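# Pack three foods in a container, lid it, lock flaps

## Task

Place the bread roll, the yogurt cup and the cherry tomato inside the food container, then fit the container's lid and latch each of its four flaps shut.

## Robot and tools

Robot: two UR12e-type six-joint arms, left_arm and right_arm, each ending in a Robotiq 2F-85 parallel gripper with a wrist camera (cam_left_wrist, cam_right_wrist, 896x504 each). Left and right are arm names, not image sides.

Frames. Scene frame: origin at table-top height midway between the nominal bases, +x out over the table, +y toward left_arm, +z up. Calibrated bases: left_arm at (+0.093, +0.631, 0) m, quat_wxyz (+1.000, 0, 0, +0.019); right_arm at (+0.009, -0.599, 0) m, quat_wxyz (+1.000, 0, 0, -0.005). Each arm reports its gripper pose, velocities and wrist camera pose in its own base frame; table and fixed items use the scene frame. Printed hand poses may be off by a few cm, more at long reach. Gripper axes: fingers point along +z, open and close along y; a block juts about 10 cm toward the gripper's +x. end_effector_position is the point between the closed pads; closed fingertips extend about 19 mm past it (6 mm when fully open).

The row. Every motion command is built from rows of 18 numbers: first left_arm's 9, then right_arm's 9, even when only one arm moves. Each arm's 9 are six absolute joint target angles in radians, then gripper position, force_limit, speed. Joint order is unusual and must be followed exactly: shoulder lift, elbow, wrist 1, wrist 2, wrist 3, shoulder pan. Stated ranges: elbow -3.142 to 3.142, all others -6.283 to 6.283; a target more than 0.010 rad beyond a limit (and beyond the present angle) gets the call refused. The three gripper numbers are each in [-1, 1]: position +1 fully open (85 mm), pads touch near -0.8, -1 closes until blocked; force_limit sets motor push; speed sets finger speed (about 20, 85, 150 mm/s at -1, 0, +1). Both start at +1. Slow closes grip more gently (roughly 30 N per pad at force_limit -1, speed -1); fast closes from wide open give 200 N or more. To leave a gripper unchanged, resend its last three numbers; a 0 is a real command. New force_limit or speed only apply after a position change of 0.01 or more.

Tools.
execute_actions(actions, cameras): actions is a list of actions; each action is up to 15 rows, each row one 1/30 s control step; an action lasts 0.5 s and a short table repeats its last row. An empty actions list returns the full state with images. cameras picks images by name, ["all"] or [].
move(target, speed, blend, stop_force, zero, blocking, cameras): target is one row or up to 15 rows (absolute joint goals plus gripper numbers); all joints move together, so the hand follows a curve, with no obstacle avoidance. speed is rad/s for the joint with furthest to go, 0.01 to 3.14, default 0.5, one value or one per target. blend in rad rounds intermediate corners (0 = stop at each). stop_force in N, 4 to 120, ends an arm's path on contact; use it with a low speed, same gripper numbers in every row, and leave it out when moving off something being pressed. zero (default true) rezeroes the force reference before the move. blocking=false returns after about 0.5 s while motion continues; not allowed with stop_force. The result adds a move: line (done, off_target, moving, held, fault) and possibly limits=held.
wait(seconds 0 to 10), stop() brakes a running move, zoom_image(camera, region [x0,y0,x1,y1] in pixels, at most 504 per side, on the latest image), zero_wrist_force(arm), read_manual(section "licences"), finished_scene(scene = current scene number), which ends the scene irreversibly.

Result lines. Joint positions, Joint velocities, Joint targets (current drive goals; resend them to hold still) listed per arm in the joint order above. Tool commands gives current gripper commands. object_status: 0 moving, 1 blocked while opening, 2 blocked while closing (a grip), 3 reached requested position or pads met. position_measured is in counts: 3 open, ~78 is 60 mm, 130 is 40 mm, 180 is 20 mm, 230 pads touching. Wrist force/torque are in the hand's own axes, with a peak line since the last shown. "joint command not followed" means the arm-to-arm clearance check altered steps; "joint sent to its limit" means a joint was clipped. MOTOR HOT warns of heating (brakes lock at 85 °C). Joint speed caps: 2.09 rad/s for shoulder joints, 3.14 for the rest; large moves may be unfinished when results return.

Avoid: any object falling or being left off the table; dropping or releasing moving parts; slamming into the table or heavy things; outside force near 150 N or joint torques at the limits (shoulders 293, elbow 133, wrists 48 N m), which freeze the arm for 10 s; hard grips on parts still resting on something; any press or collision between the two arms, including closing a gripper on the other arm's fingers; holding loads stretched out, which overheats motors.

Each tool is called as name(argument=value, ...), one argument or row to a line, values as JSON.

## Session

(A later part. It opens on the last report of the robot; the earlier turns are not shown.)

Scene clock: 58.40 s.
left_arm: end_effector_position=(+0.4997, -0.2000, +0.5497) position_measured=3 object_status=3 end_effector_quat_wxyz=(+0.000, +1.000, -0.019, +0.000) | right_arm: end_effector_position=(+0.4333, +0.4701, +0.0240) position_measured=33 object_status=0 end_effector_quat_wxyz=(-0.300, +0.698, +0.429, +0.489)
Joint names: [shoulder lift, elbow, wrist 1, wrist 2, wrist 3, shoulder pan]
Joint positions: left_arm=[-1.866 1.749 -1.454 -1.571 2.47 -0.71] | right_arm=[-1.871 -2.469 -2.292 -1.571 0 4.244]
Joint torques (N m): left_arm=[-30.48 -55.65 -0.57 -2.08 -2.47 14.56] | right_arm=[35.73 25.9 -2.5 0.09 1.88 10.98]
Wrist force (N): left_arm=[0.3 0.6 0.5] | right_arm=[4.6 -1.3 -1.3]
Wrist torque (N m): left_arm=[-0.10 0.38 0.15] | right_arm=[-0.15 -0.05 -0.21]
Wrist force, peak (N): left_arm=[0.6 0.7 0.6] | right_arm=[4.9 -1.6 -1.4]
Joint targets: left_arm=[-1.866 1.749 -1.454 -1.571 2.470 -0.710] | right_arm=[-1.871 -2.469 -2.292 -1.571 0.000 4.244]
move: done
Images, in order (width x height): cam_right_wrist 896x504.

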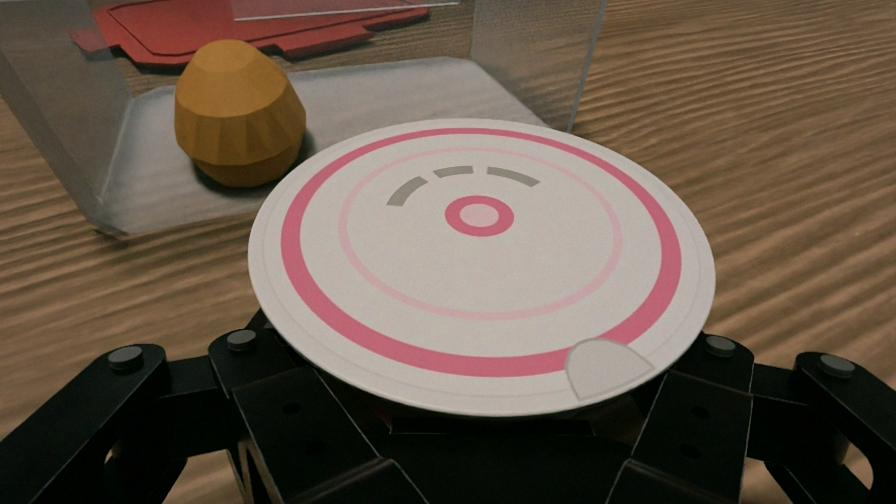

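move(
  target=[-1.866,1.749,-1.454,-1.571,2.47,-0.71,1,1,1,-1.5623,-2.3884,-2.6813,-1.571,0,4.2435,-1,-1,-1],
  speed=0.25,
  cameras=["cam_right_wrist"],
)

Scene clock: 60.63 s.
left_arm: end_effector_position=(+0.4997, -0.2000, +0.5497) position_measured=3 object_status=3 end_effector_quat_wxyz=(+0.000, +1.000, -0.019, +0.000) | right_arm: end_effector_position=(+0.4333, +0.4701, +0.1700) position_measured=33 object_status=2 end_effector_quat_wxyz=(-0.300, +0.698, +0.429, +0.489)
Joint names: [shoulder lift, elbow, wrist 1, wrist 2, wrist 3, shoulder pan]
Joint positions: left_arm=[-1.866 1.749 -1.454 -1.571 2.47 -0.71] | right_arm=[-1.562 -2.388 -2.681 -1.571 0 4.244]
Joint torques (N m): left_arm=[-32.32 -55.72 -0.91 -1.62 -2.45 17.01] | right_arm=[47.71 45.24 -2.52 -0.27 1.89 1.76]
Wrist force (N): left_arm=[0.4 0.5 0.5] | right_arm=[-0.6 -1.3 1.7]
Wrist torque (N m): left_arm=[-0.11 0.37 0.16] | right_arm=[-0.15 -0.19 -0.18]
Wrist force, peak (N): left_arm=[0.4 0.9 0.7] | right_arm=[5.1 -1.5 -1.8]
Joint targets: left_arm=[-1.866 1.749 -1.454 -1.571 2.470 -0.710] | right_arm=[-1.562 -2.388 -2.681 -1.571 0.000 4.244]
move: done
Images, in order (width x height): cam_right_wrist 896x504.

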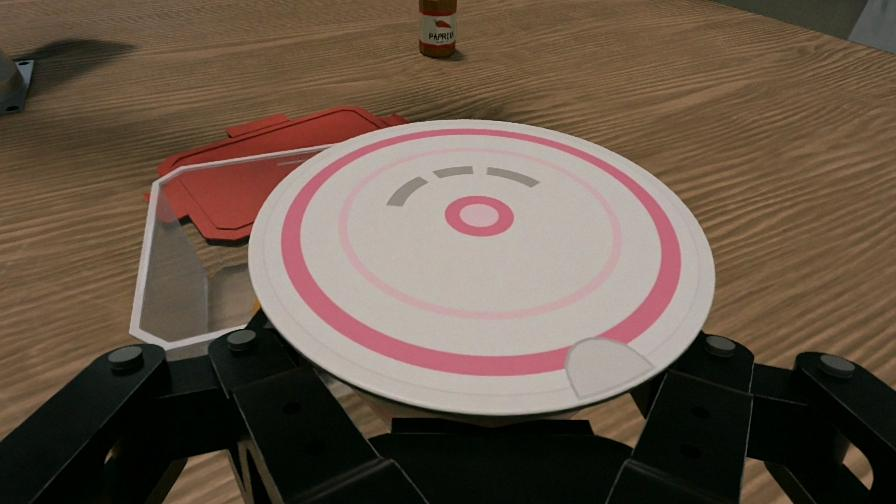

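move(
  target=[
    [-1.866,1.749,-1.454,-1.571,2.47,-0.71,1,1,1,-1.7,-1.967,-3.563,-1.09,0.785,4.406,-1,-1,-1],
    [-1.866,1.749,-1.454,-1.571,2.47,-0.71,1,1,1,-2.1942,-1.5458,-4.0865,-0.6113,1.571,4.5691,-1,-1,-1],
  ],
  speed=0.6,
  blend=[0.1,0],
  cameras=["all"],
)

Scene clock: 64.80 s.
left_arm: end_effector_position=(+0.4997, -0.2000, +0.5497) position_measured=3 object_status=3 end_effector_quat_wxyz=(+0.000, +1.000, -0.019, +0.000) | right_arm: end_effector_position=(+0.5045, +0.6492, +0.1900) position_measured=33 object_status=2 end_effector_quat_wxyz=(+0.021, +0.884, -0.070, +0.461)
Joint names: [shoulder lift, elbow, wrist 1, wrist 2, wrist 3, shoulder pan]
Joint positions: left_arm=[-1.866 1.749 -1.454 -1.571 2.47 -0.71] | right_arm=[-2.194 -1.546 -4.086 -0.611 1.571 4.569]
Joint torques (N m): left_arm=[-30.34 -55.21 -0.92 -1.91 -2.22 15.02] | right_arm=[73.79 47.53 -9.01 4.75 2.54 20.53]
Wrist force (N): left_arm=[0.2 0.5 0.6] | right_arm=[-1.8 -1.0 2.5]
Wrist torque (N m): left_arm=[-0.10 0.40 0.16] | right_arm=[-0.06 0.08 -0.13]
Wrist force, peak (N): left_arm=[0.7 0.9 0.5] | right_arm=[-2.5 -2.6 2.6]
Joint targets: left_arm=[-1.866 1.749 -1.454 -1.571 2.470 -0.710] | right_arm=[-2.194 -1.546 -4.087 -0.611 1.571 4.569]
move: done

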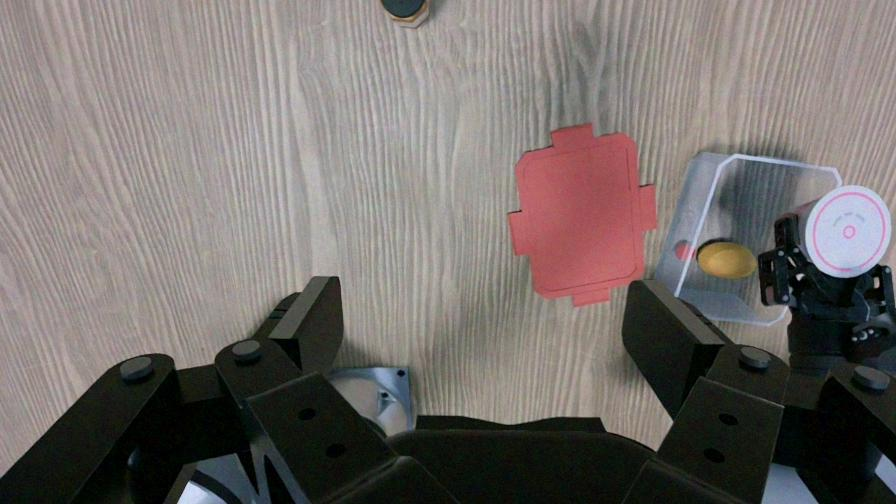

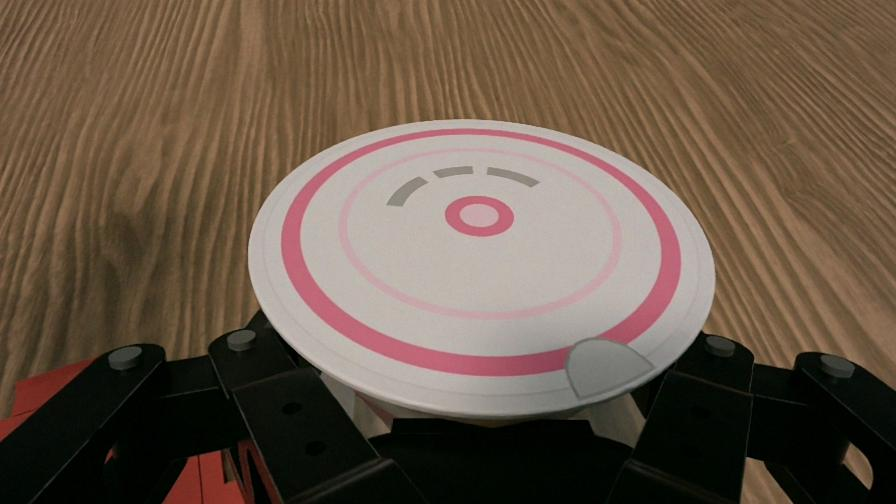

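move(
  target=[-1.866,1.749,-1.454,-1.571,2.47,-0.71,1,1,1,-2.3504,-1.5891,-3.887,-0.6113,1.571,4.5691,-1,-1,-1],
  speed=0.12,
  stop_force=10,
  cameras=["all"],
)

zoom_image(
  camera="cam_left_wrist",
  region=[640, 130, 896, 350],
)

Scene clock: 68.37 s.
left_arm: end_effector_position=(+0.4997, -0.2000, +0.5497) position_measured=3 object_status=3 end_effector_quat_wxyz=(+0.000, +1.000, -0.019, +0.000) | right_arm: end_effector_position=(+0.5045, +0.6491, +0.0411) position_measured=33 object_status=2 end_effector_quat_wxyz=(+0.021, +0.884, -0.070, +0.461)
Joint names: [shoulder lift, elbow, wrist 1, wrist 2, wrist 3, shoulder pan]
Joint positions: left_arm=[-1.866 1.749 -1.454 -1.571 2.47 -0.71] | right_arm=[-2.35 -1.589 -3.887 -0.611 1.571 4.569]
Joint torques (N m): left_arm=[-34.02 -55.95 -1.16 -2.06 -2.58 15.58] | right_arm=[79.18 17.41 -1.84 0.74 -1.85 15.07]
Wrist force (N): left_arm=[0.3 0.6 0.5] | right_arm=[-1.5 -0.6 2.4]
Wrist torque (N m): left_arm=[-0.09 0.37 0.16] | right_arm=[0.04 0.01 -0.13]
Wrist force, peak (N): left_arm=[0.9 0.6 0.6] | right_arm=[-2.3 -0.8 3.6]
Joint targets: left_arm=[-1.866 1.749 -1.454 -1.571 2.470 -0.710] | right_arm=[-2.350 -1.589 -3.887 -0.611 1.571 4.569]
move: done

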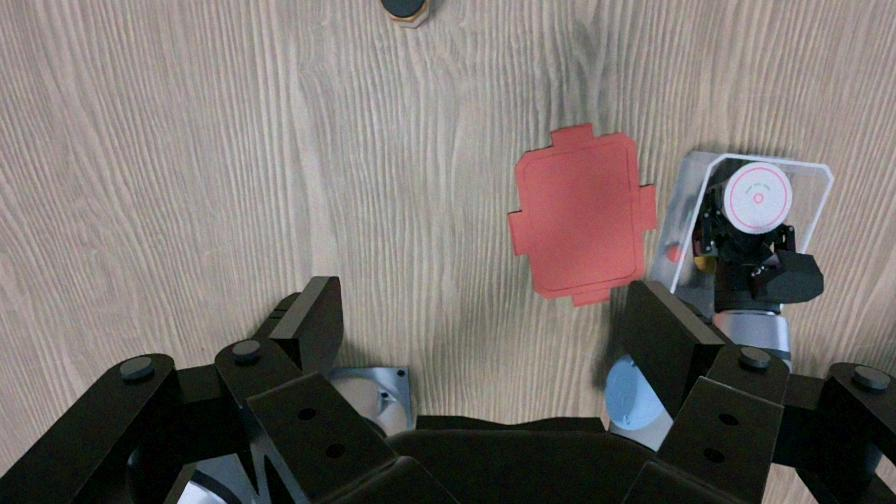

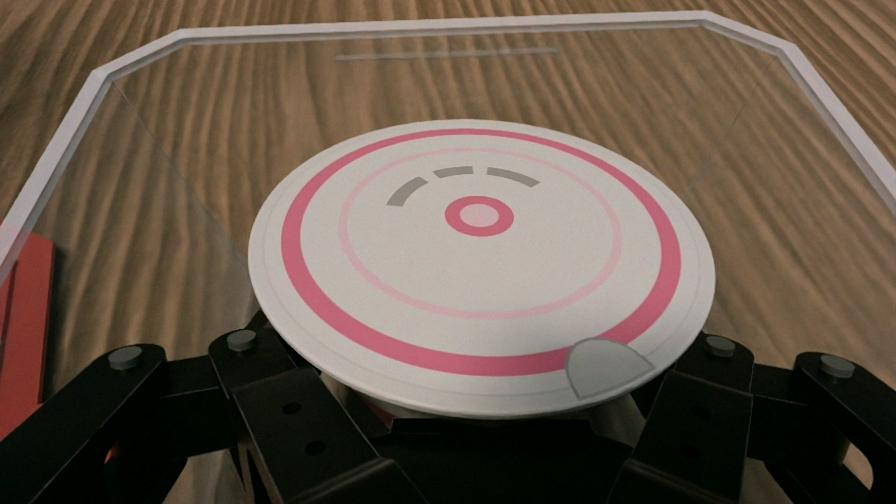

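Scaled by 1.969 from the camera's 896x504 image, which has a finer 1280x720 frame.

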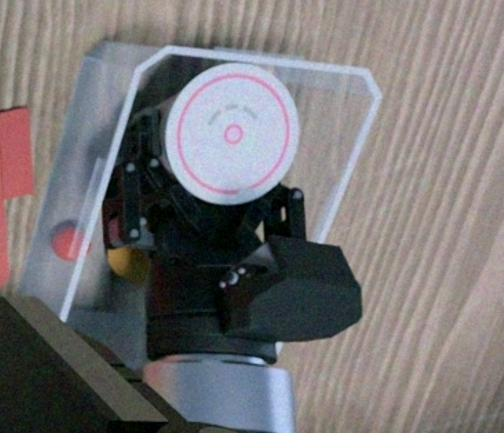

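move(
  target=[-1.866,1.749,-1.454,-1.571,2.47,-0.71,1,1,1,-2.3479,-1.6045,-3.8741,-0.6113,1.571,4.5659,-1,-1,-1],
  speed=0.05,
  stop_force=8,
  cameras=["all"],
)

zoom_image(
  camera="cam_left_wrist",
  region=[640, 130, 896, 350],
)

Scene clock: 69.93 s.
left_arm: end_effector_position=(+0.4997, -0.2000, +0.5497) position_measured=3 object_status=3 end_effector_quat_wxyz=(+0.000, +1.000, -0.019, +0.000) | right_arm: end_effector_position=(+0.5057, +0.6411, +0.0371) position_measured=33 object_status=2 end_effector_quat_wxyz=(+0.022, +0.884, -0.071, +0.461)
Joint names: [shoulder lift, elbow, wrist 1, wrist 2, wrist 3, shoulder pan]
Joint positions: left_arm=[-1.866 1.749 -1.454 -1.571 2.47 -0.71] | right_arm=[-2.348 -1.604 -3.874 -0.611 1.571 4.566]
Joint torques (N m): left_arm=[-30.32 -55.73 -1.11 -1.83 -2.35 13.9] | right_arm=[103.22 18.23 -1.92 1.08 -1.68 -16.72]
Wrist force (N): left_arm=[0.3 0.8 0.3] | right_arm=[-1.2 -1.5 2.1]
Wrist torque (N m): left_arm=[-0.06 0.38 0.16] | right_arm=[-0.07 -0.03 -0.12]
Wrist force, peak (N): left_arm=[0.6 1.0 0.5] | right_arm=[-2.0 -0.6 3.2]
Joint targets: left_arm=[-1.866 1.749 -1.454 -1.571 2.470 -0.710] | right_arm=[-2.348 -1.605 -3.874 -0.611 1.571 4.566]
move: done

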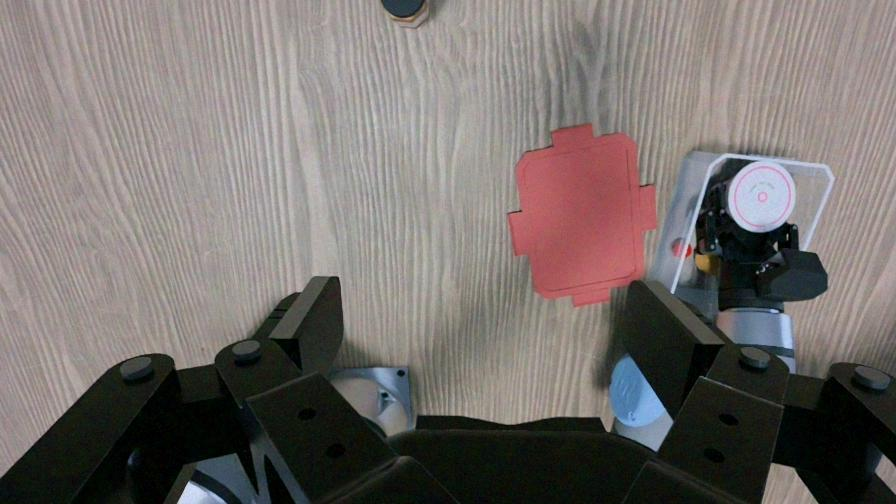

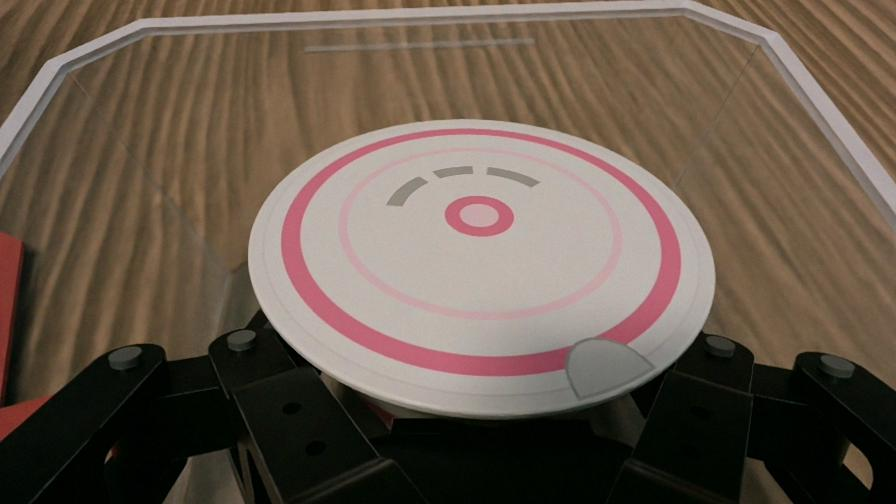

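Scaled by 1.969 from the camera's 896x504 image, which has a finer 1280x720 frame.

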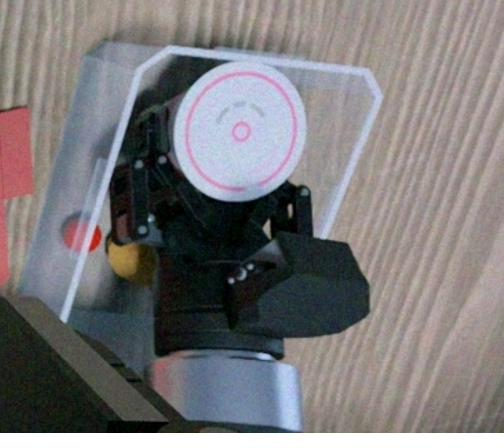

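move(
  target=[-1.866,1.749,-1.454,-1.571,2.47,-0.71,1,1,1,-2.3625,-1.579,-3.885,-0.6113,1.571,4.5684,-1,-1,-1],
  speed=0.05,
  stop_force=8,
  cameras=["cam_right_wrist"],
)

move(
  target=[-1.866,1.749,-1.454,-1.571,2.47,-0.71,1,1,1,-2.3625,-1.579,-3.885,-0.6113,1.571,4.5684,1,-1,-1],
  cameras=["all"],
)

Scene clock: 71.67 s.
left_arm: end_effector_position=(+0.4997, -0.2000, +0.5497) position_measured=3 object_status=3 end_effector_quat_wxyz=(+0.000, +1.000, -0.019, +0.000) | right_arm: end_effector_position=(+0.5056, +0.6531, +0.0350) position_measured=33 object_status=2 end_effector_quat_wxyz=(+0.021, +0.884, -0.070, +0.461)
Joint names: [shoulder lift, elbow, wrist 1, wrist 2, wrist 3, shoulder pan]
Joint positions: left_arm=[-1.866 1.749 -1.454 -1.571 2.47 -0.71] | right_arm=[-2.362 -1.579 -3.885 -0.611 1.571 4.568]
Joint torques (N m): left_arm=[-31.1 -54.94 -0.98 -1.89 -2.48 15.67] | right_arm=[77.81 39.19 -8.33 1.73 -1.19 20.28]
Wrist force (N): left_arm=[0.4 0.2 0.2] | right_arm=[-1.8 -1.1 2.2]
Wrist torque (N m): left_arm=[-0.16 0.36 0.16] | right_arm=[-0.03 0.07 -0.13]
Wrist force, peak (N): left_arm=[0.3 1.0 0.5] | right_arm=[-1.9 -1.0 2.8]
Joint targets: left_arm=[-1.866 1.749 -1.454 -1.571 2.470 -0.710] | right_arm=[-2.362 -1.579 -3.885 -0.611 1.571 4.568]
move: done
Images, in order (width x height): cam_right_wrist 896x504.

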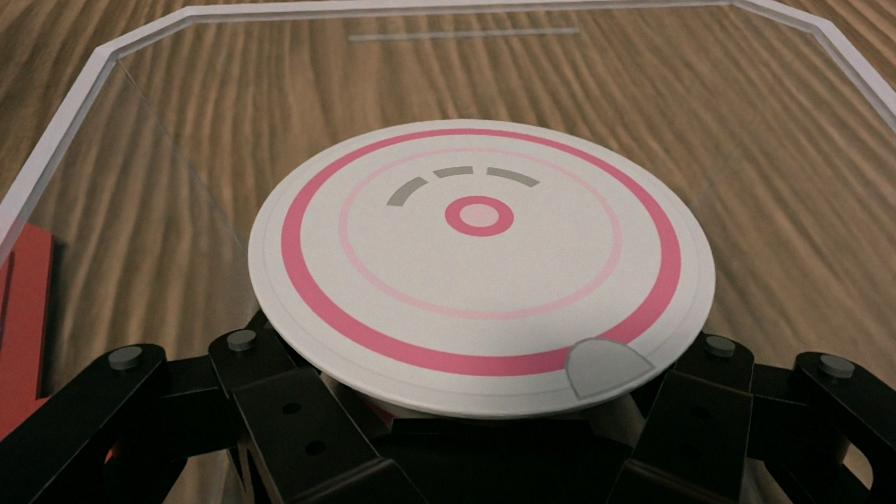

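Scene clock: 72.50 s.
left_arm: end_effector_position=(+0.4997, -0.2000, +0.5497) position_measured=3 object_status=3 end_effector_quat_wxyz=(+0.000, +1.000, -0.019, +0.000) | right_arm: end_effector_position=(+0.5056, +0.6531, +0.0351) position_measured=3 object_status=0 end_effector_quat_wxyz=(+0.021, +0.884, -0.070, +0.461)
Joint names: [shoulder lift, elbow, wrist 1, wrist 2, wrist 3, shoulder pan]
Joint positions: left_arm=[-1.866 1.749 -1.454 -1.571 2.47 -0.71] | right_arm=[-2.363 -1.579 -3.885 -0.611 1.571 4.568]
Joint torques (N m): left_arm=[-33.76 -56.11 -1.09 -1.9 -2.33 13.61] | right_arm=[82.55 38.1 -7.57 2.31 -1.54 13.39]
Wrist force (N): left_arm=[0.1 0.5 0.4] | right_arm=[-0.9 -0.5 1.4]
Wrist torque (N m): left_arm=[-0.11 0.41 0.15] | right_arm=[-0.04 0.12 -0.12]
Wrist force, peak (N): left_arm=[0.4 1.1 0.6] | right_arm=[-1.9 -1.1 2.3]
Joint targets: left_arm=[-1.866 1.749 -1.454 -1.571 2.470 -0.710] | right_arm=[-2.362 -1.579 -3.885 -0.611 1.571 4.568]
move: done

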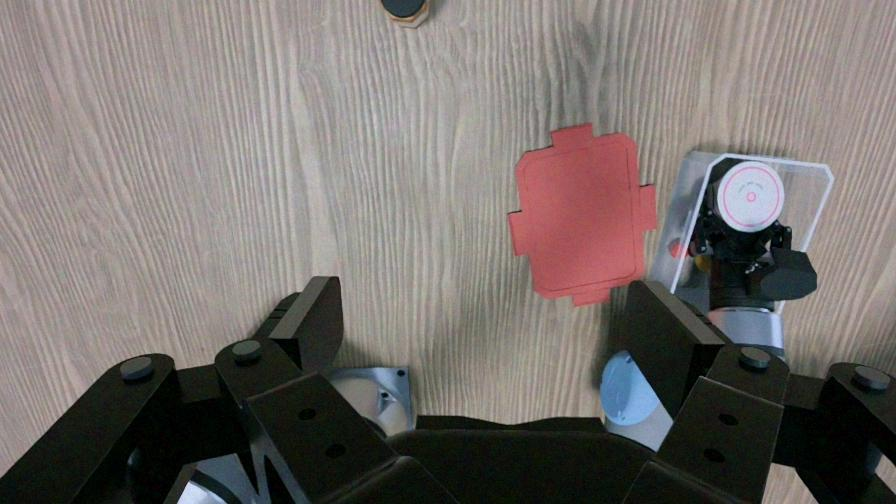

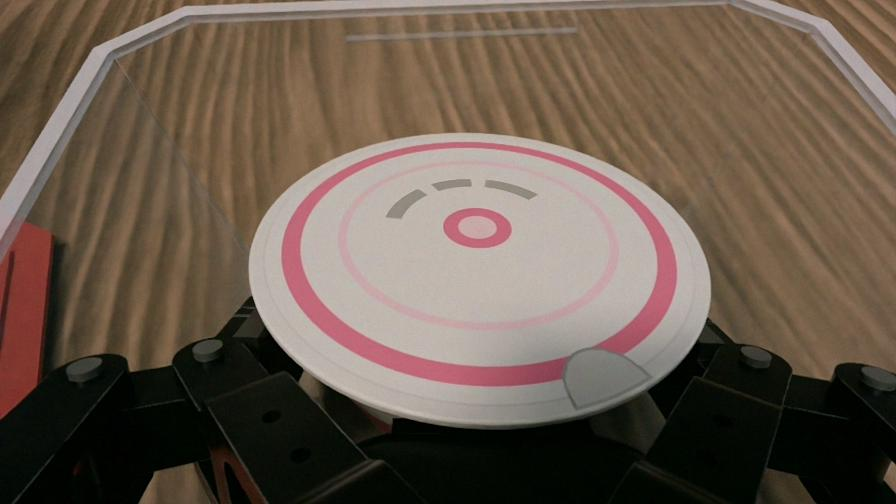

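move(
  target=[-1.866,1.749,-1.454,-1.571,2.47,-0.71,1,1,1,-2.3708,-1.5792,-3.8765,-0.6113,1.571,4.5684,1,-1,-1],
  speed=0.03,
  stop_force=6,
  cameras=["all"],
)

zoom_image(
  camera="cam_left_wrist",
  region=[640, 130, 896, 350],
)

Scene clock: 74.17 s.
left_arm: end_effector_position=(+0.4997, -0.2000, +0.5497) position_measured=3 object_status=3 end_effector_quat_wxyz=(+0.000, +1.000, -0.019, +0.000) | right_arm: end_effector_position=(+0.5056, +0.6532, +0.0280) position_measured=3 object_status=3 end_effector_quat_wxyz=(+0.021, +0.884, -0.070, +0.461)
Joint names: [shoulder lift, elbow, wrist 1, wrist 2, wrist 3, shoulder pan]
Joint positions: left_arm=[-1.866 1.749 -1.454 -1.571 2.47 -0.71] | right_arm=[-2.371 -1.579 -3.876 -0.611 1.571 4.568]
Joint torques (N m): left_arm=[-32.88 -55.25 -0.56 -1.75 -2.09 18.08] | right_arm=[75.94 17.19 -1.38 3.02 -1.14 13.79]
Wrist force (N): left_arm=[0.3 0.5 0.5] | right_arm=[0.0 -0.1 0.8]
Wrist torque (N m): left_arm=[-0.11 0.38 0.16] | right_arm=[0.08 -0.01 -0.10]
Wrist force, peak (N): left_arm=[0.4 0.8 0.9] | right_arm=[-0.9 -0.3 1.9]
Joint targets: left_arm=[-1.866 1.749 -1.454 -1.571 2.470 -0.710] | right_arm=[-2.371 -1.579 -3.876 -0.611 1.571 4.568]
move: done

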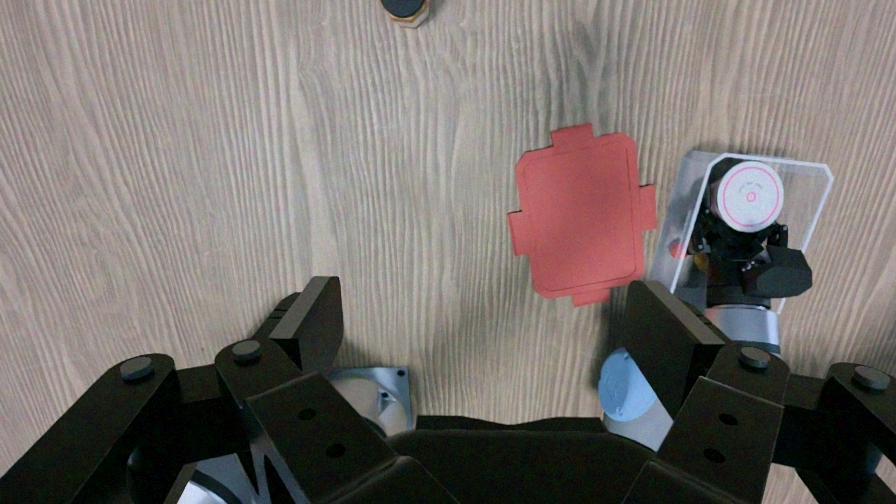

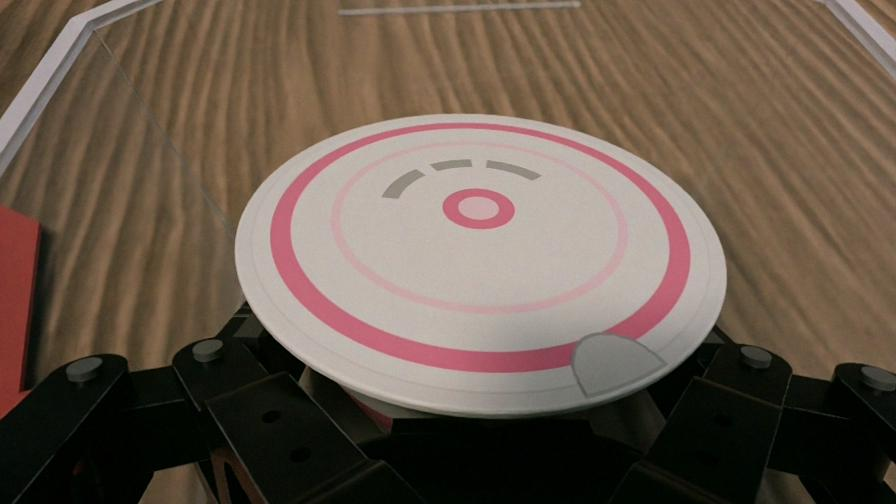

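Scaled by 1.969 from the camera's 896x504 image, which has a finer 1280x720 frame.

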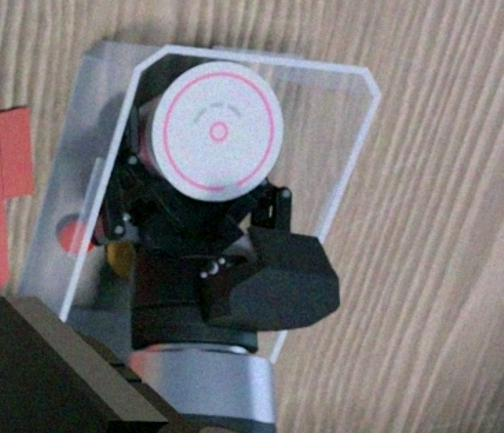

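move(
  target=[
    [-1.866,1.749,-1.454,-1.571,2.47,-0.71,1,1,1,-2.2996,-1.6219,-4.0852,-0.6194,1.757,4.6963,1,-1,-1],
    [-1.866,1.749,-1.454,-1.571,2.47,-0.71,1,1,1,-2.184,-1.5882,-4.2345,-0.6194,1.757,4.6963,1,-1,-1],
  ],
  speed=[0.08,0.5],
  cameras=["all"],
)

zoom_image(
  camera="cam_left_wrist",
  region=[640, 130, 896, 350],
)

Scene clock: 78.27 s.
left_arm: end_effector_position=(+0.4997, -0.2000, +0.5497) position_measured=3 object_status=3 end_effector_quat_wxyz=(+0.000, +1.000, -0.019, +0.000) | right_arm: end_effector_position=(+0.4161, +0.6641, +0.1999) position_measured=3 object_status=3 end_effector_quat_wxyz=(+0.029, +0.885, -0.055, +0.461)
Joint names: [shoulder lift, elbow, wrist 1, wrist 2, wrist 3, shoulder pan]
Joint positions: left_arm=[-1.866 1.749 -1.454 -1.571 2.47 -0.71] | right_arm=[-2.184 -1.588 -4.234 -0.619 1.757 4.696]
Joint torques (N m): left_arm=[-32.45 -55.76 -0.92 -1.68 -2.09 17.29] | right_arm=[96.06 44.15 -8.71 2.75 2.35 19.27]
Wrist force (N): left_arm=[0.4 0.4 0.3] | right_arm=[-0.3 -1.2 1.3]
Wrist torque (N m): left_arm=[-0.13 0.37 0.16] | right_arm=[-0.07 0.05 -0.13]
Wrist force, peak (N): left_arm=[0.5 0.8 0.7] | right_arm=[-4.1 -0.5 3.8]
Joint targets: left_arm=[-1.866 1.749 -1.454 -1.571 2.470 -0.710] | right_arm=[-2.184 -1.588 -4.235 -0.619 1.757 4.696]
move: done

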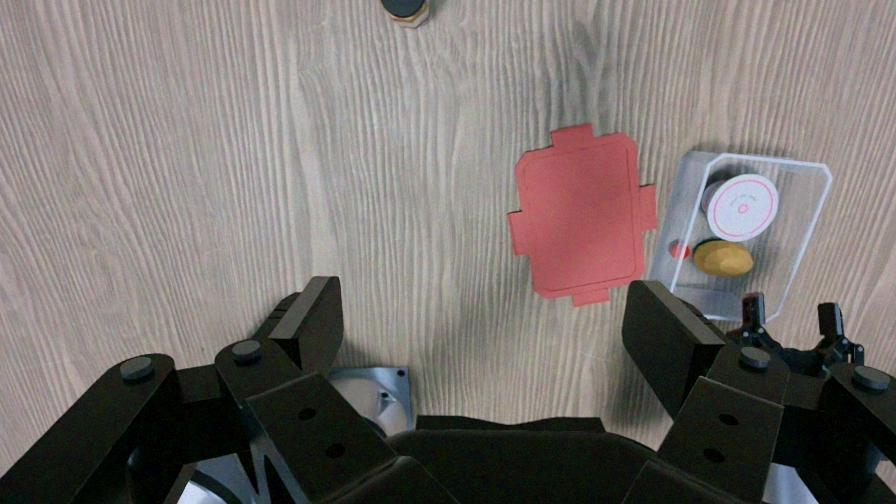

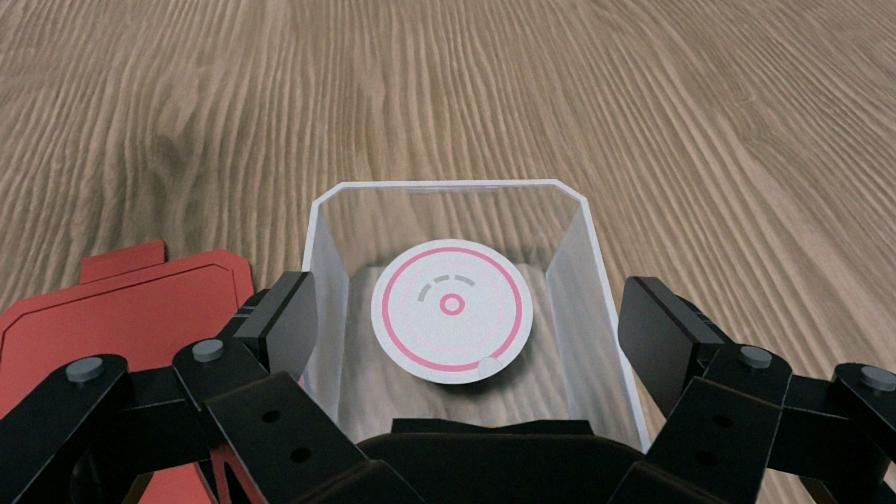

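Scaled by 1.969 from the camera's 896x504 image, which has a finer 1280x720 frame.

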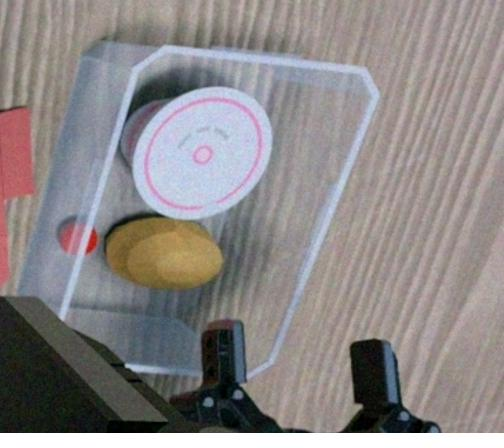

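move(
  target=[-1.8338,2.4673,-2.2045,-1.571,3.4843,-1.0613,1,-1,-1,-1.7,-1.967,-3.563,-1.09,0.785,4.8,1,-1,-1],
  speed=0.8,
  cameras=["cam_left_wrist"],
)

zoom_image(
  camera="cam_left_wrist",
  region=[300, 80, 660, 300],
)

Scene clock: 81.60 s.
left_arm: end_effector_position=(+0.3575, -0.2829, +0.1502) position_measured=3 object_status=3 end_effector_quat_wxyz=(+0.000, +0.764, -0.646, +0.000) | right_arm: end_effector_position=(+0.2498, +0.6476, +0.2273) position_measured=3 object_status=3 end_effector_quat_wxyz=(-0.203, +0.869, +0.325, +0.315)
Joint names: [shoulder lift, elbow, wrist 1, wrist 2, wrist 3, shoulder pan]
Joint positions: left_arm=[-1.834 2.467 -2.204 -1.571 3.484 -1.061] | right_arm=[-1.7 -1.967 -3.563 -1.09 0.785 4.8]
Joint torques (N m): left_arm=[-2.63 -35.31 -8 -1.69 2.85 -17.51] | right_arm=[63.3 28.23 1.33 -0.42 -3.08 18.12]
Wrist force (N): left_arm=[0.5 0.8 0.3] | right_arm=[-0.1 -1.3 1.4]
Wrist torque (N m): left_arm=[-0.07 0.33 0.01] | right_arm=[-0.15 0.08 -0.08]
Wrist force, peak (N): left_arm=[-0.3 1.9 2.7] | right_arm=[0.5 -1.8 2.8]
Joint targets: left_arm=[-1.834 2.467 -2.204 -1.571 3.484 -1.061] | right_arm=[-1.700 -1.967 -3.563 -1.090 0.785 4.800]
move: done
Images, in order (width x height): cam_left_wrist 896x504.

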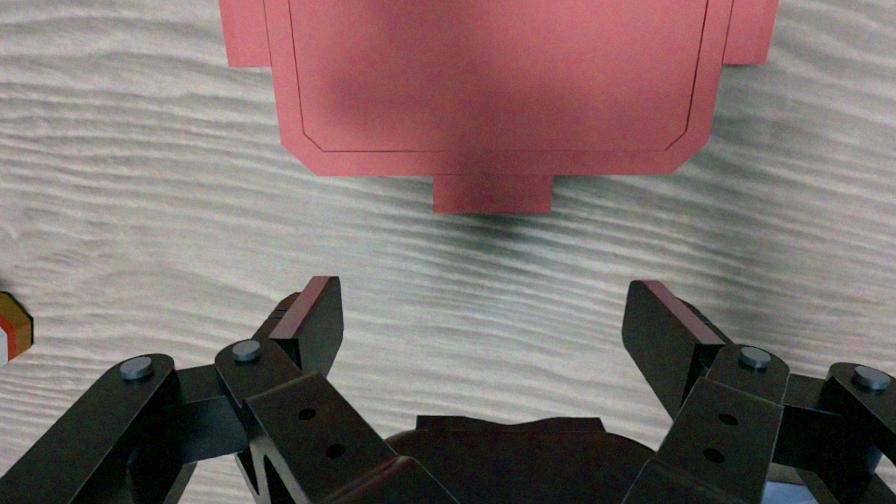

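Scaled by 1.400 from the camera's 896x504 image, which has a finer 1280x720 frame.

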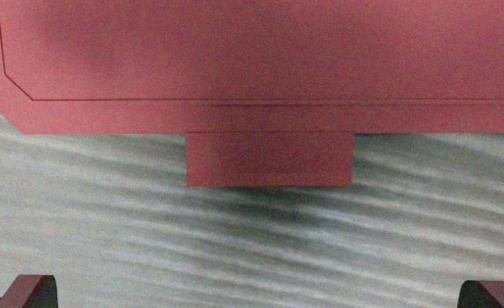

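move(
  target=[-1.5986,2.5932,-2.5656,-1.571,3.4519,-1.0937,1,-1,-1,-1.7,-1.967,-3.563,-1.09,0.785,4.8,1,-1,-1],
  speed=0.4,
  cameras=["cam_left_wrist"],
)

zoom_image(
  camera="cam_left_wrist",
  region=[280, 160, 700, 400],
)

Scene clock: 83.33 s.
left_arm: end_effector_position=(+0.3449, -0.2881, +0.0300) position_measured=3 object_status=3 end_effector_quat_wxyz=(+0.000, +0.764, -0.646, +0.000) | right_arm: end_effector_position=(+0.2498, +0.6476, +0.2273) position_measured=3 object_status=3 end_effector_quat_wxyz=(-0.203, +0.869, +0.325, +0.315)
Joint names: [shoulder lift, elbow, wrist 1, wrist 2, wrist 3, shoulder pan]
Joint positions: left_arm=[-1.599 2.593 -2.565 -1.571 3.452 -1.094] | right_arm=[-1.7 -1.967 -3.563 -1.09 0.785 4.8]
Joint torques (N m): left_arm=[-9.76 -20.94 -7.69 -1.57 -3.02 -16.89] | right_arm=[61.1 27.42 0.96 -1.23 -2.57 16.7]
Wrist force (N): left_arm=[0.4 0.3 0.4] | right_arm=[-0.3 -1.3 1.4]
Wrist torque (N m): left_arm=[-0.17 0.38 0.13] | right_arm=[-0.14 0.11 -0.08]
Wrist force, peak (N): left_arm=[0.3 0.7 1.8] | right_arm=[-0.1 -1.3 2.3]
Joint targets: left_arm=[-1.599 2.593 -2.566 -1.571 3.452 -1.094] | right_arm=[-1.700 -1.967 -3.563 -1.090 0.785 4.800]
move: done
Images, in order (width x height): cam_left_wrist 896x504.

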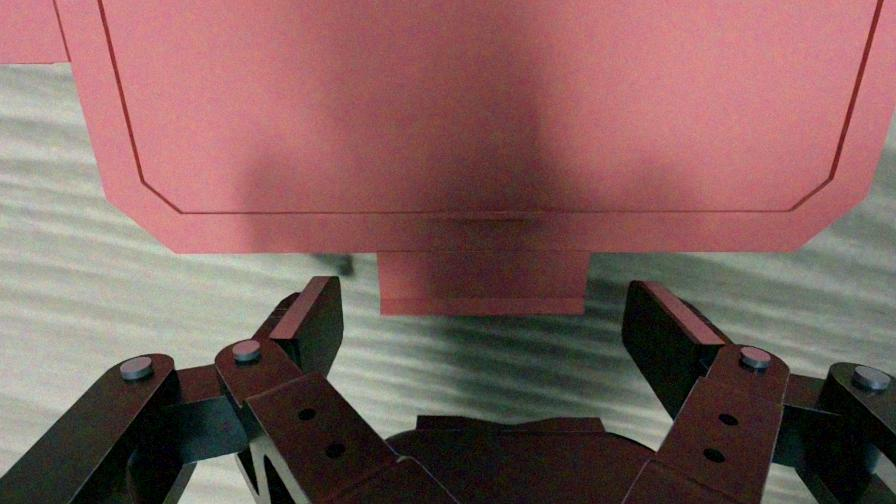

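Scaled by 1.200 from the camera's 896x504 image, which has a finer 1280x720 frame.

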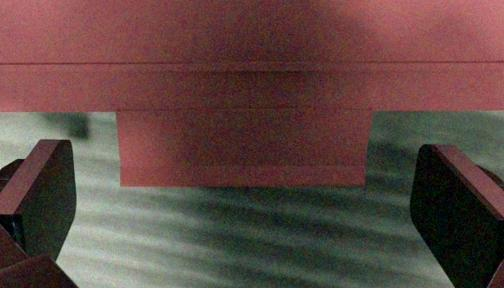

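move(
  target=[-1.5343,2.596,-2.6327,-1.571,3.4462,-1.0994,1,-1,-1,-1.7,-1.967,-3.563,-1.09,0.785,4.8,1,-1,-1],
  speed=0.1,
  stop_force=6,
)

move(
  target=[-1.5343,2.596,-2.6327,-1.571,3.4462,-1.0994,-1,-0.2,-1,-1.7,-1.967,-3.563,-1.09,0.785,4.8,1,-1,-1],
  cameras=["cam_left_wrist"],
)

Scene clock: 85.57 s.
left_arm: end_effector_position=(+0.3460, -0.2947, +0.0132) position_measured=3 object_status=3 end_effector_quat_wxyz=(+0.000, +0.764, -0.646, +0.000) | right_arm: end_effector_position=(+0.2498, +0.6476, +0.2273) position_measured=3 object_status=3 end_effector_quat_wxyz=(-0.203, +0.869, +0.325, +0.315)
Joint names: [shoulder lift, elbow, wrist 1, wrist 2, wrist 3, shoulder pan]
Joint positions: left_arm=[-1.544 2.596 -2.622 -1.571 3.447 -1.099] | right_arm=[-1.7 -1.967 -3.563 -1.09 0.785 4.8]
Joint torques (N m): left_arm=[-37.64 -33.5 -1.11 -1.33 2.96 17.62] | right_arm=[65.16 29.09 0.86 -0.9 -2.52 16.24]
Wrist force (N): left_arm=[0.3 0.4 0.3] | right_arm=[-0.2 -1.0 1.7]
Wrist torque (N m): left_arm=[-0.16 0.39 0.10] | right_arm=[-0.09 0.09 -0.08]
Wrist force, peak (N): left_arm=[-9.4 2.4 -32.9] | right_arm=[-0.6 -1.5 2.2]
Joint targets: left_arm=[-1.544 2.596 -2.622 -1.571 3.447 -1.099] | right_arm=[-1.700 -1.967 -3.563 -1.090 0.785 4.800]
move: contact (left_arm); left_arm: the wrist 1 is farthest, 0.011 rad from its target

Scene clock: 86.43 s.
left_arm: end_effector_position=(+0.3465, -0.2957, +0.0132) position_measured=30 object_status=0 end_effector_quat_wxyz=(+0.000, +0.764, -0.646, +0.000) | right_arm: end_effector_position=(+0.2498, +0.6476, +0.2273) position_measured=3 object_status=3 end_effector_quat_wxyz=(-0.203, +0.869, +0.325, +0.315)
Joint names: [shoulder lift, elbow, wrist 1, wrist 2, wrist 3, shoulder pan]
Joint positions: left_arm=[-1.543 2.594 -2.623 -1.571 3.447 -1.099] | right_arm=[-1.7 -1.967 -3.563 -1.09 0.785 4.8]
Joint torques (N m): left_arm=[-7.51 -18.75 -2.81 -0.14 0.2 -0.44] | right_arm=[64.17 27.88 0.84 -1.05 -2.47 18.4]
Wrist force (N): left_arm=[-18.8 -1.4 -71.1] | right_arm=[-0.1 -1.3 2.2]
Wrist torque (N m): left_arm=[0.19 0.68 0.05] | right_arm=[-0.14 0.07 -0.09]
Wrist force, peak (N): left_arm=[-29.6 6.2 -114.5] | right_arm=[-0.6 -1.7 1.9]
Joint targets: left_arm=[-1.543 2.595 -2.623 -1.571 3.447 -1.099] | right_arm=[-1.700 -1.967 -3.563 -1.090 0.785 4.800]
Tool commands: left_gripper/position=-1.0 left_gripper/force_limit=-0.2 left_gripper/speed=-1.0 right_gripper/position=+1.0 right_gripper/force_limit=-1.0 right_gripper/speed=-1.0
FORCE FAULT: contact force on the left arm reached its limit, and that arm stopped. The contact can be on any part of that arm, not only on its tool. That arm's remaining commands of this call were not run. That arm is still stopped at the end of this call. That arm stays stopped for about 10 more seconds. Until then a move that you send moves the other arm only, and its call returns only when the move has ended. Once the stop has ended, the next robot result says so. If the stop ends while you think or write, that arm runs what you send next. While its stop runs, that arm takes no new command, but its gripper still runs the gripper command that each later call begins with. An arm that is not stopped still takes commands.
move: fault (left_arm)
Images, in order (width x height): cam_left_wrist 896x504.

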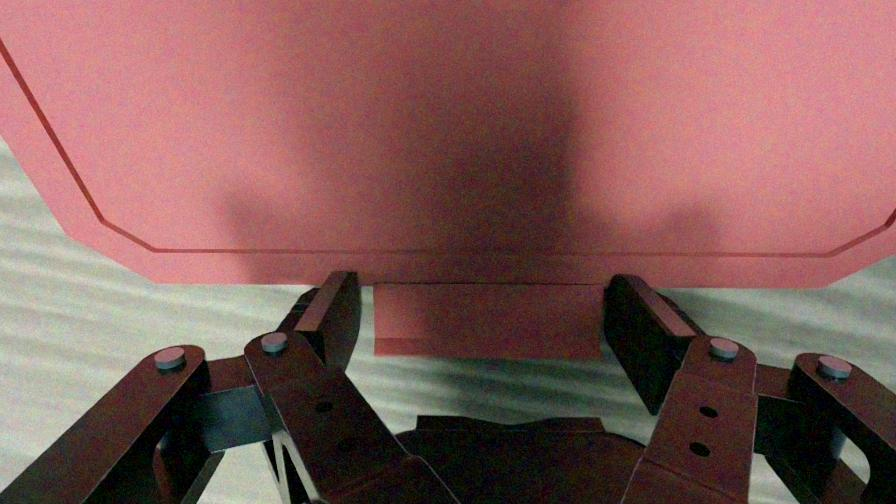

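move(
  target=[-1.543,2.595,-2.623,-1.571,3.447,-1.099,1,-1,-1,-1.7,-1.967,-3.563,-1.09,0.785,4.8,1,-1,-1],
)

wait(
  seconds=8.5,
)

Scene clock: 87.50 s.
left_arm: end_effector_position=(+0.3464, -0.2956, +0.0131) position_measured=3 object_status=0 end_effector_quat_wxyz=(+0.000, +0.764, -0.646, +0.000) | right_arm: end_effector_position=(+0.2498, +0.6476, +0.2273) position_measured=3 object_status=3 end_effector_quat_wxyz=(-0.203, +0.869, +0.325, +0.315)
Joint names: [shoulder lift, elbow, wrist 1, wrist 2, wrist 3, shoulder pan]
Joint positions: left_arm=[-1.543 2.594 -2.623 -1.571 3.447 -1.099] | right_arm=[-1.7 -1.967 -3.563 -1.09 0.785 4.8]
Joint torques (N m): left_arm=[-12.52 -19.29 -2.53 -0.19 0.22 -1.47] | right_arm=[62.37 27.71 0.79 -1.21 -2.46 19.18]
Wrist force (N): left_arm=[0.3 0.3 0.5] | right_arm=[-0.4 -1.3 1.5]
Wrist torque (N m): left_arm=[-0.18 0.37 0.10] | right_arm=[-0.15 0.13 -0.09]
Wrist force, peak (N): left_arm=[-19.0 -1.2 -71.2] | right_arm=[-0.1 -2.0 2.0]
Joint targets: left_arm=[-1.543 2.595 -2.623 -1.571 3.447 -1.099] | right_arm=[-1.700 -1.967 -3.563 -1.090 0.785 4.800]
Tool commands: left_gripper/position=+1.0 left_gripper/force_limit=-1.0 left_gripper/speed=-1.0 right_gripper/position=+1.0 right_gripper/force_limit=-1.0 right_gripper/speed=-1.0
FORCE FAULT, CONTINUED: the left arm was still stopped when this call began, by the force fault that an earlier result reported. That arm ran no command of this call; its gripper ran only the gripper command that the call began with. That arm is still stopped at the end of this call. That arm stays stopped for about 8 more seconds. If the stop ends while you think or write, that arm runs what you send next. While its stop runs, that arm takes no new command, but its gripper still runs the gripper command that each later call begins with.
move: done (right_arm), not run (left_arm; its earlier fault stop)

Scene clock: 96.03 s.
left_arm: end_effector_position=(+0.3464, -0.2956, +0.0131) position_measured=3 object_status=3 end_effector_quat_wxyz=(+0.000, +0.764, -0.646, +0.000) | right_arm: end_effector_position=(+0.2498, +0.6476, +0.2273) position_measured=3 object_status=3 end_effector_quat_wxyz=(-0.203, +0.869, +0.325, +0.315)
Joint names: [shoulder lift, elbow, wrist 1, wrist 2, wrist 3, shoulder pan]
Joint positions: left_arm=[-1.543 2.594 -2.623 -1.571 3.447 -1.099] | right_arm=[-1.7 -1.967 -3.563 -1.09 0.785 4.8]
Joint torques (N m): left_arm=[-11.93 -19.34 -2.47 -0.25 0 -1.07] | right_arm=[62.7 27.47 0.74 -0.78 -2.47 17.74]
Wrist force (N): left_arm=[0.5 0.4 0.4] | right_arm=[0.0 -1.6 2.1]
Wrist torque (N m): left_arm=[-0.15 0.35 0.09] | right_arm=[-0.19 0.06 -0.08]
Wrist force, peak (N): left_arm=[0.7 0.8 0.7] | right_arm=[-0.3 -1.5 2.6]
Joint targets: left_arm=[-1.543 2.594 -2.623 -1.571 3.447 -1.099] | right_arm=[-1.700 -1.967 -3.563 -1.090 0.785 4.800]
Tool commands: left_gripper/position=+1.0 left_gripper/force_limit=-1.0 left_gripper/speed=-1.0 right_gripper/position=+1.0 right_gripper/force_limit=-1.0 right_gripper/speed=-1.0
FORCE FAULT, CONTINUED: the left arm's stop, for the force fault that an earlier result reported, is over. During its stop the left arm's controller moved it back a little. That arm's target is now where it stood when the stop ended, not its last command. That arm accepts commands again.
wait: 8.50 s; at rest by 0.17 s

move(
  target=[
    [-1.6006,2.5948,-2.5652,-1.571,3.4534,-1.0922,1,-1,-1,-1.7,-1.967,-3.563,-1.09,0.785,4.8,1,-1,-1],
    [-1.5612,2.6048,-2.6146,-1.571,3.4534,-1.0922,1,-1,-1,-1.7,-1.967,-3.563,-1.09,0.785,4.8,1,-1,-1],
  ],
  speed=[0.15,0.08],
  stop_force=6,
  cameras=["cam_left_wrist"],
)

Scene clock: 98.43 s.
left_arm: end_effector_position=(+0.3449, -0.2867, +0.0155) position_measured=3 object_status=3 end_effector_quat_wxyz=(+0.000, +0.764, -0.646, +0.000) | right_arm: end_effector_position=(+0.2498, +0.6476, +0.2273) position_measured=3 object_status=3 end_effector_quat_wxyz=(-0.203, +0.869, +0.325, +0.315)
Joint names: [shoulder lift, elbow, wrist 1, wrist 2, wrist 3, shoulder pan]
Joint positions: left_arm=[-1.561 2.605 -2.615 -1.571 3.453 -1.092] | right_arm=[-1.7 -1.967 -3.563 -1.09 0.785 4.8]
Joint torques (N m): left_arm=[-12.65 -19.54 -6.88 -1.48 3.15 16.63] | right_arm=[61.38 28.22 0.9 -0.28 -1.94 17.34]
Wrist force (N): left_arm=[0.4 0.6 0.6] | right_arm=[0.1 -0.8 2.0]
Wrist torque (N m): left_arm=[-0.12 0.37 -0.01] | right_arm=[-0.06 0.05 -0.08]
Wrist force, peak (N): left_arm=[0.9 0.6 1.1] | right_arm=[-0.9 -1.4 2.5]
Joint targets: left_arm=[-1.561 2.605 -2.615 -1.571 3.453 -1.092] | right_arm=[-1.700 -1.967 -3.563 -1.090 0.785 4.800]
move: done
Images, in order (width x height): cam_left_wrist 896x504.

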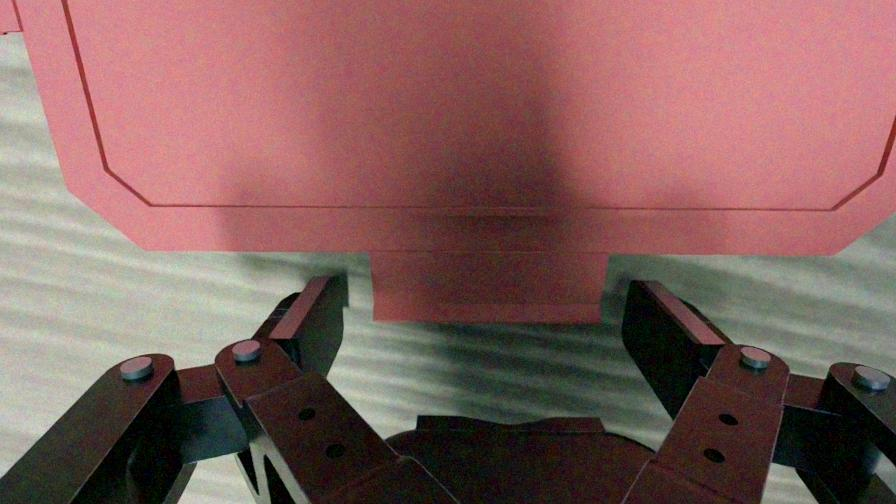

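move(
  target=[-1.5612,2.6048,-2.6146,-1.571,3.4534,-1.0922,-1,-0.4,-1,-1.7,-1.967,-3.563,-1.09,0.785,4.8,1,-1,-1],
  cameras=["cam_left_wrist"],
)

Scene clock: 100.00 s.
left_arm: end_effector_position=(+0.3449, -0.2867, +0.0155) position_measured=53 object_status=0 end_effector_quat_wxyz=(+0.000, +0.764, -0.646, +0.000) | right_arm: end_effector_position=(+0.2498, +0.6476, +0.2273) position_measured=3 object_status=3 end_effector_quat_wxyz=(-0.203, +0.869, +0.325, +0.315)
Joint names: [shoulder lift, elbow, wrist 1, wrist 2, wrist 3, shoulder pan]
Joint positions: left_arm=[-1.561 2.605 -2.615 -1.571 3.453 -1.092] | right_arm=[-1.7 -1.967 -3.563 -1.09 0.785 4.8]
Joint torques (N m): left_arm=[-14.14 -18.52 -5.28 -2.58 3.14 14.81] | right_arm=[61.71 28.19 0.95 -0.36 -1.98 15.82]
Wrist force (N): left_arm=[-3.6 1.9 -17.4] | right_arm=[0.2 -0.7 1.7]
Wrist torque (N m): left_arm=[-0.18 0.39 0.00] | right_arm=[-0.04 0.03 -0.08]
Wrist force, peak (N): left_arm=[-3.3 1.8 -17.8] | right_arm=[0.0 -1.4 2.7]
Joint targets: left_arm=[-1.561 2.605 -2.615 -1.571 3.453 -1.092] | right_arm=[-1.700 -1.967 -3.563 -1.090 0.785 4.800]
move: done
Images, in order (width x height): cam_left_wrist 896x504.

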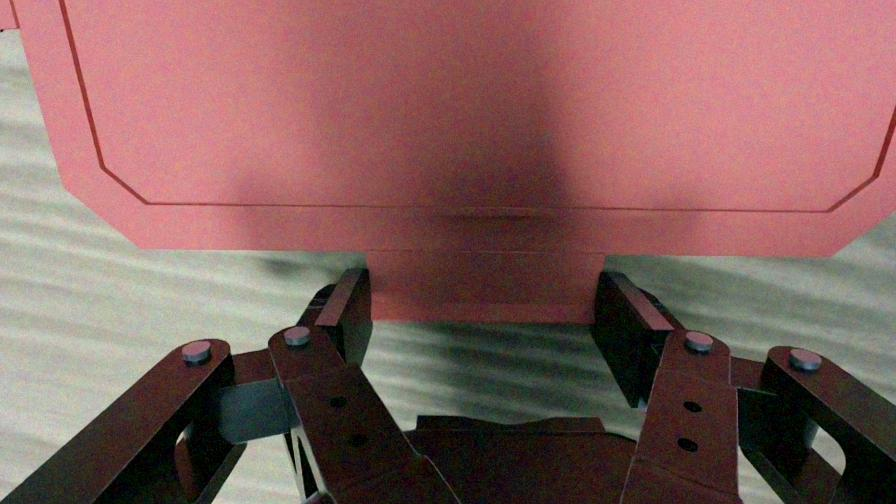

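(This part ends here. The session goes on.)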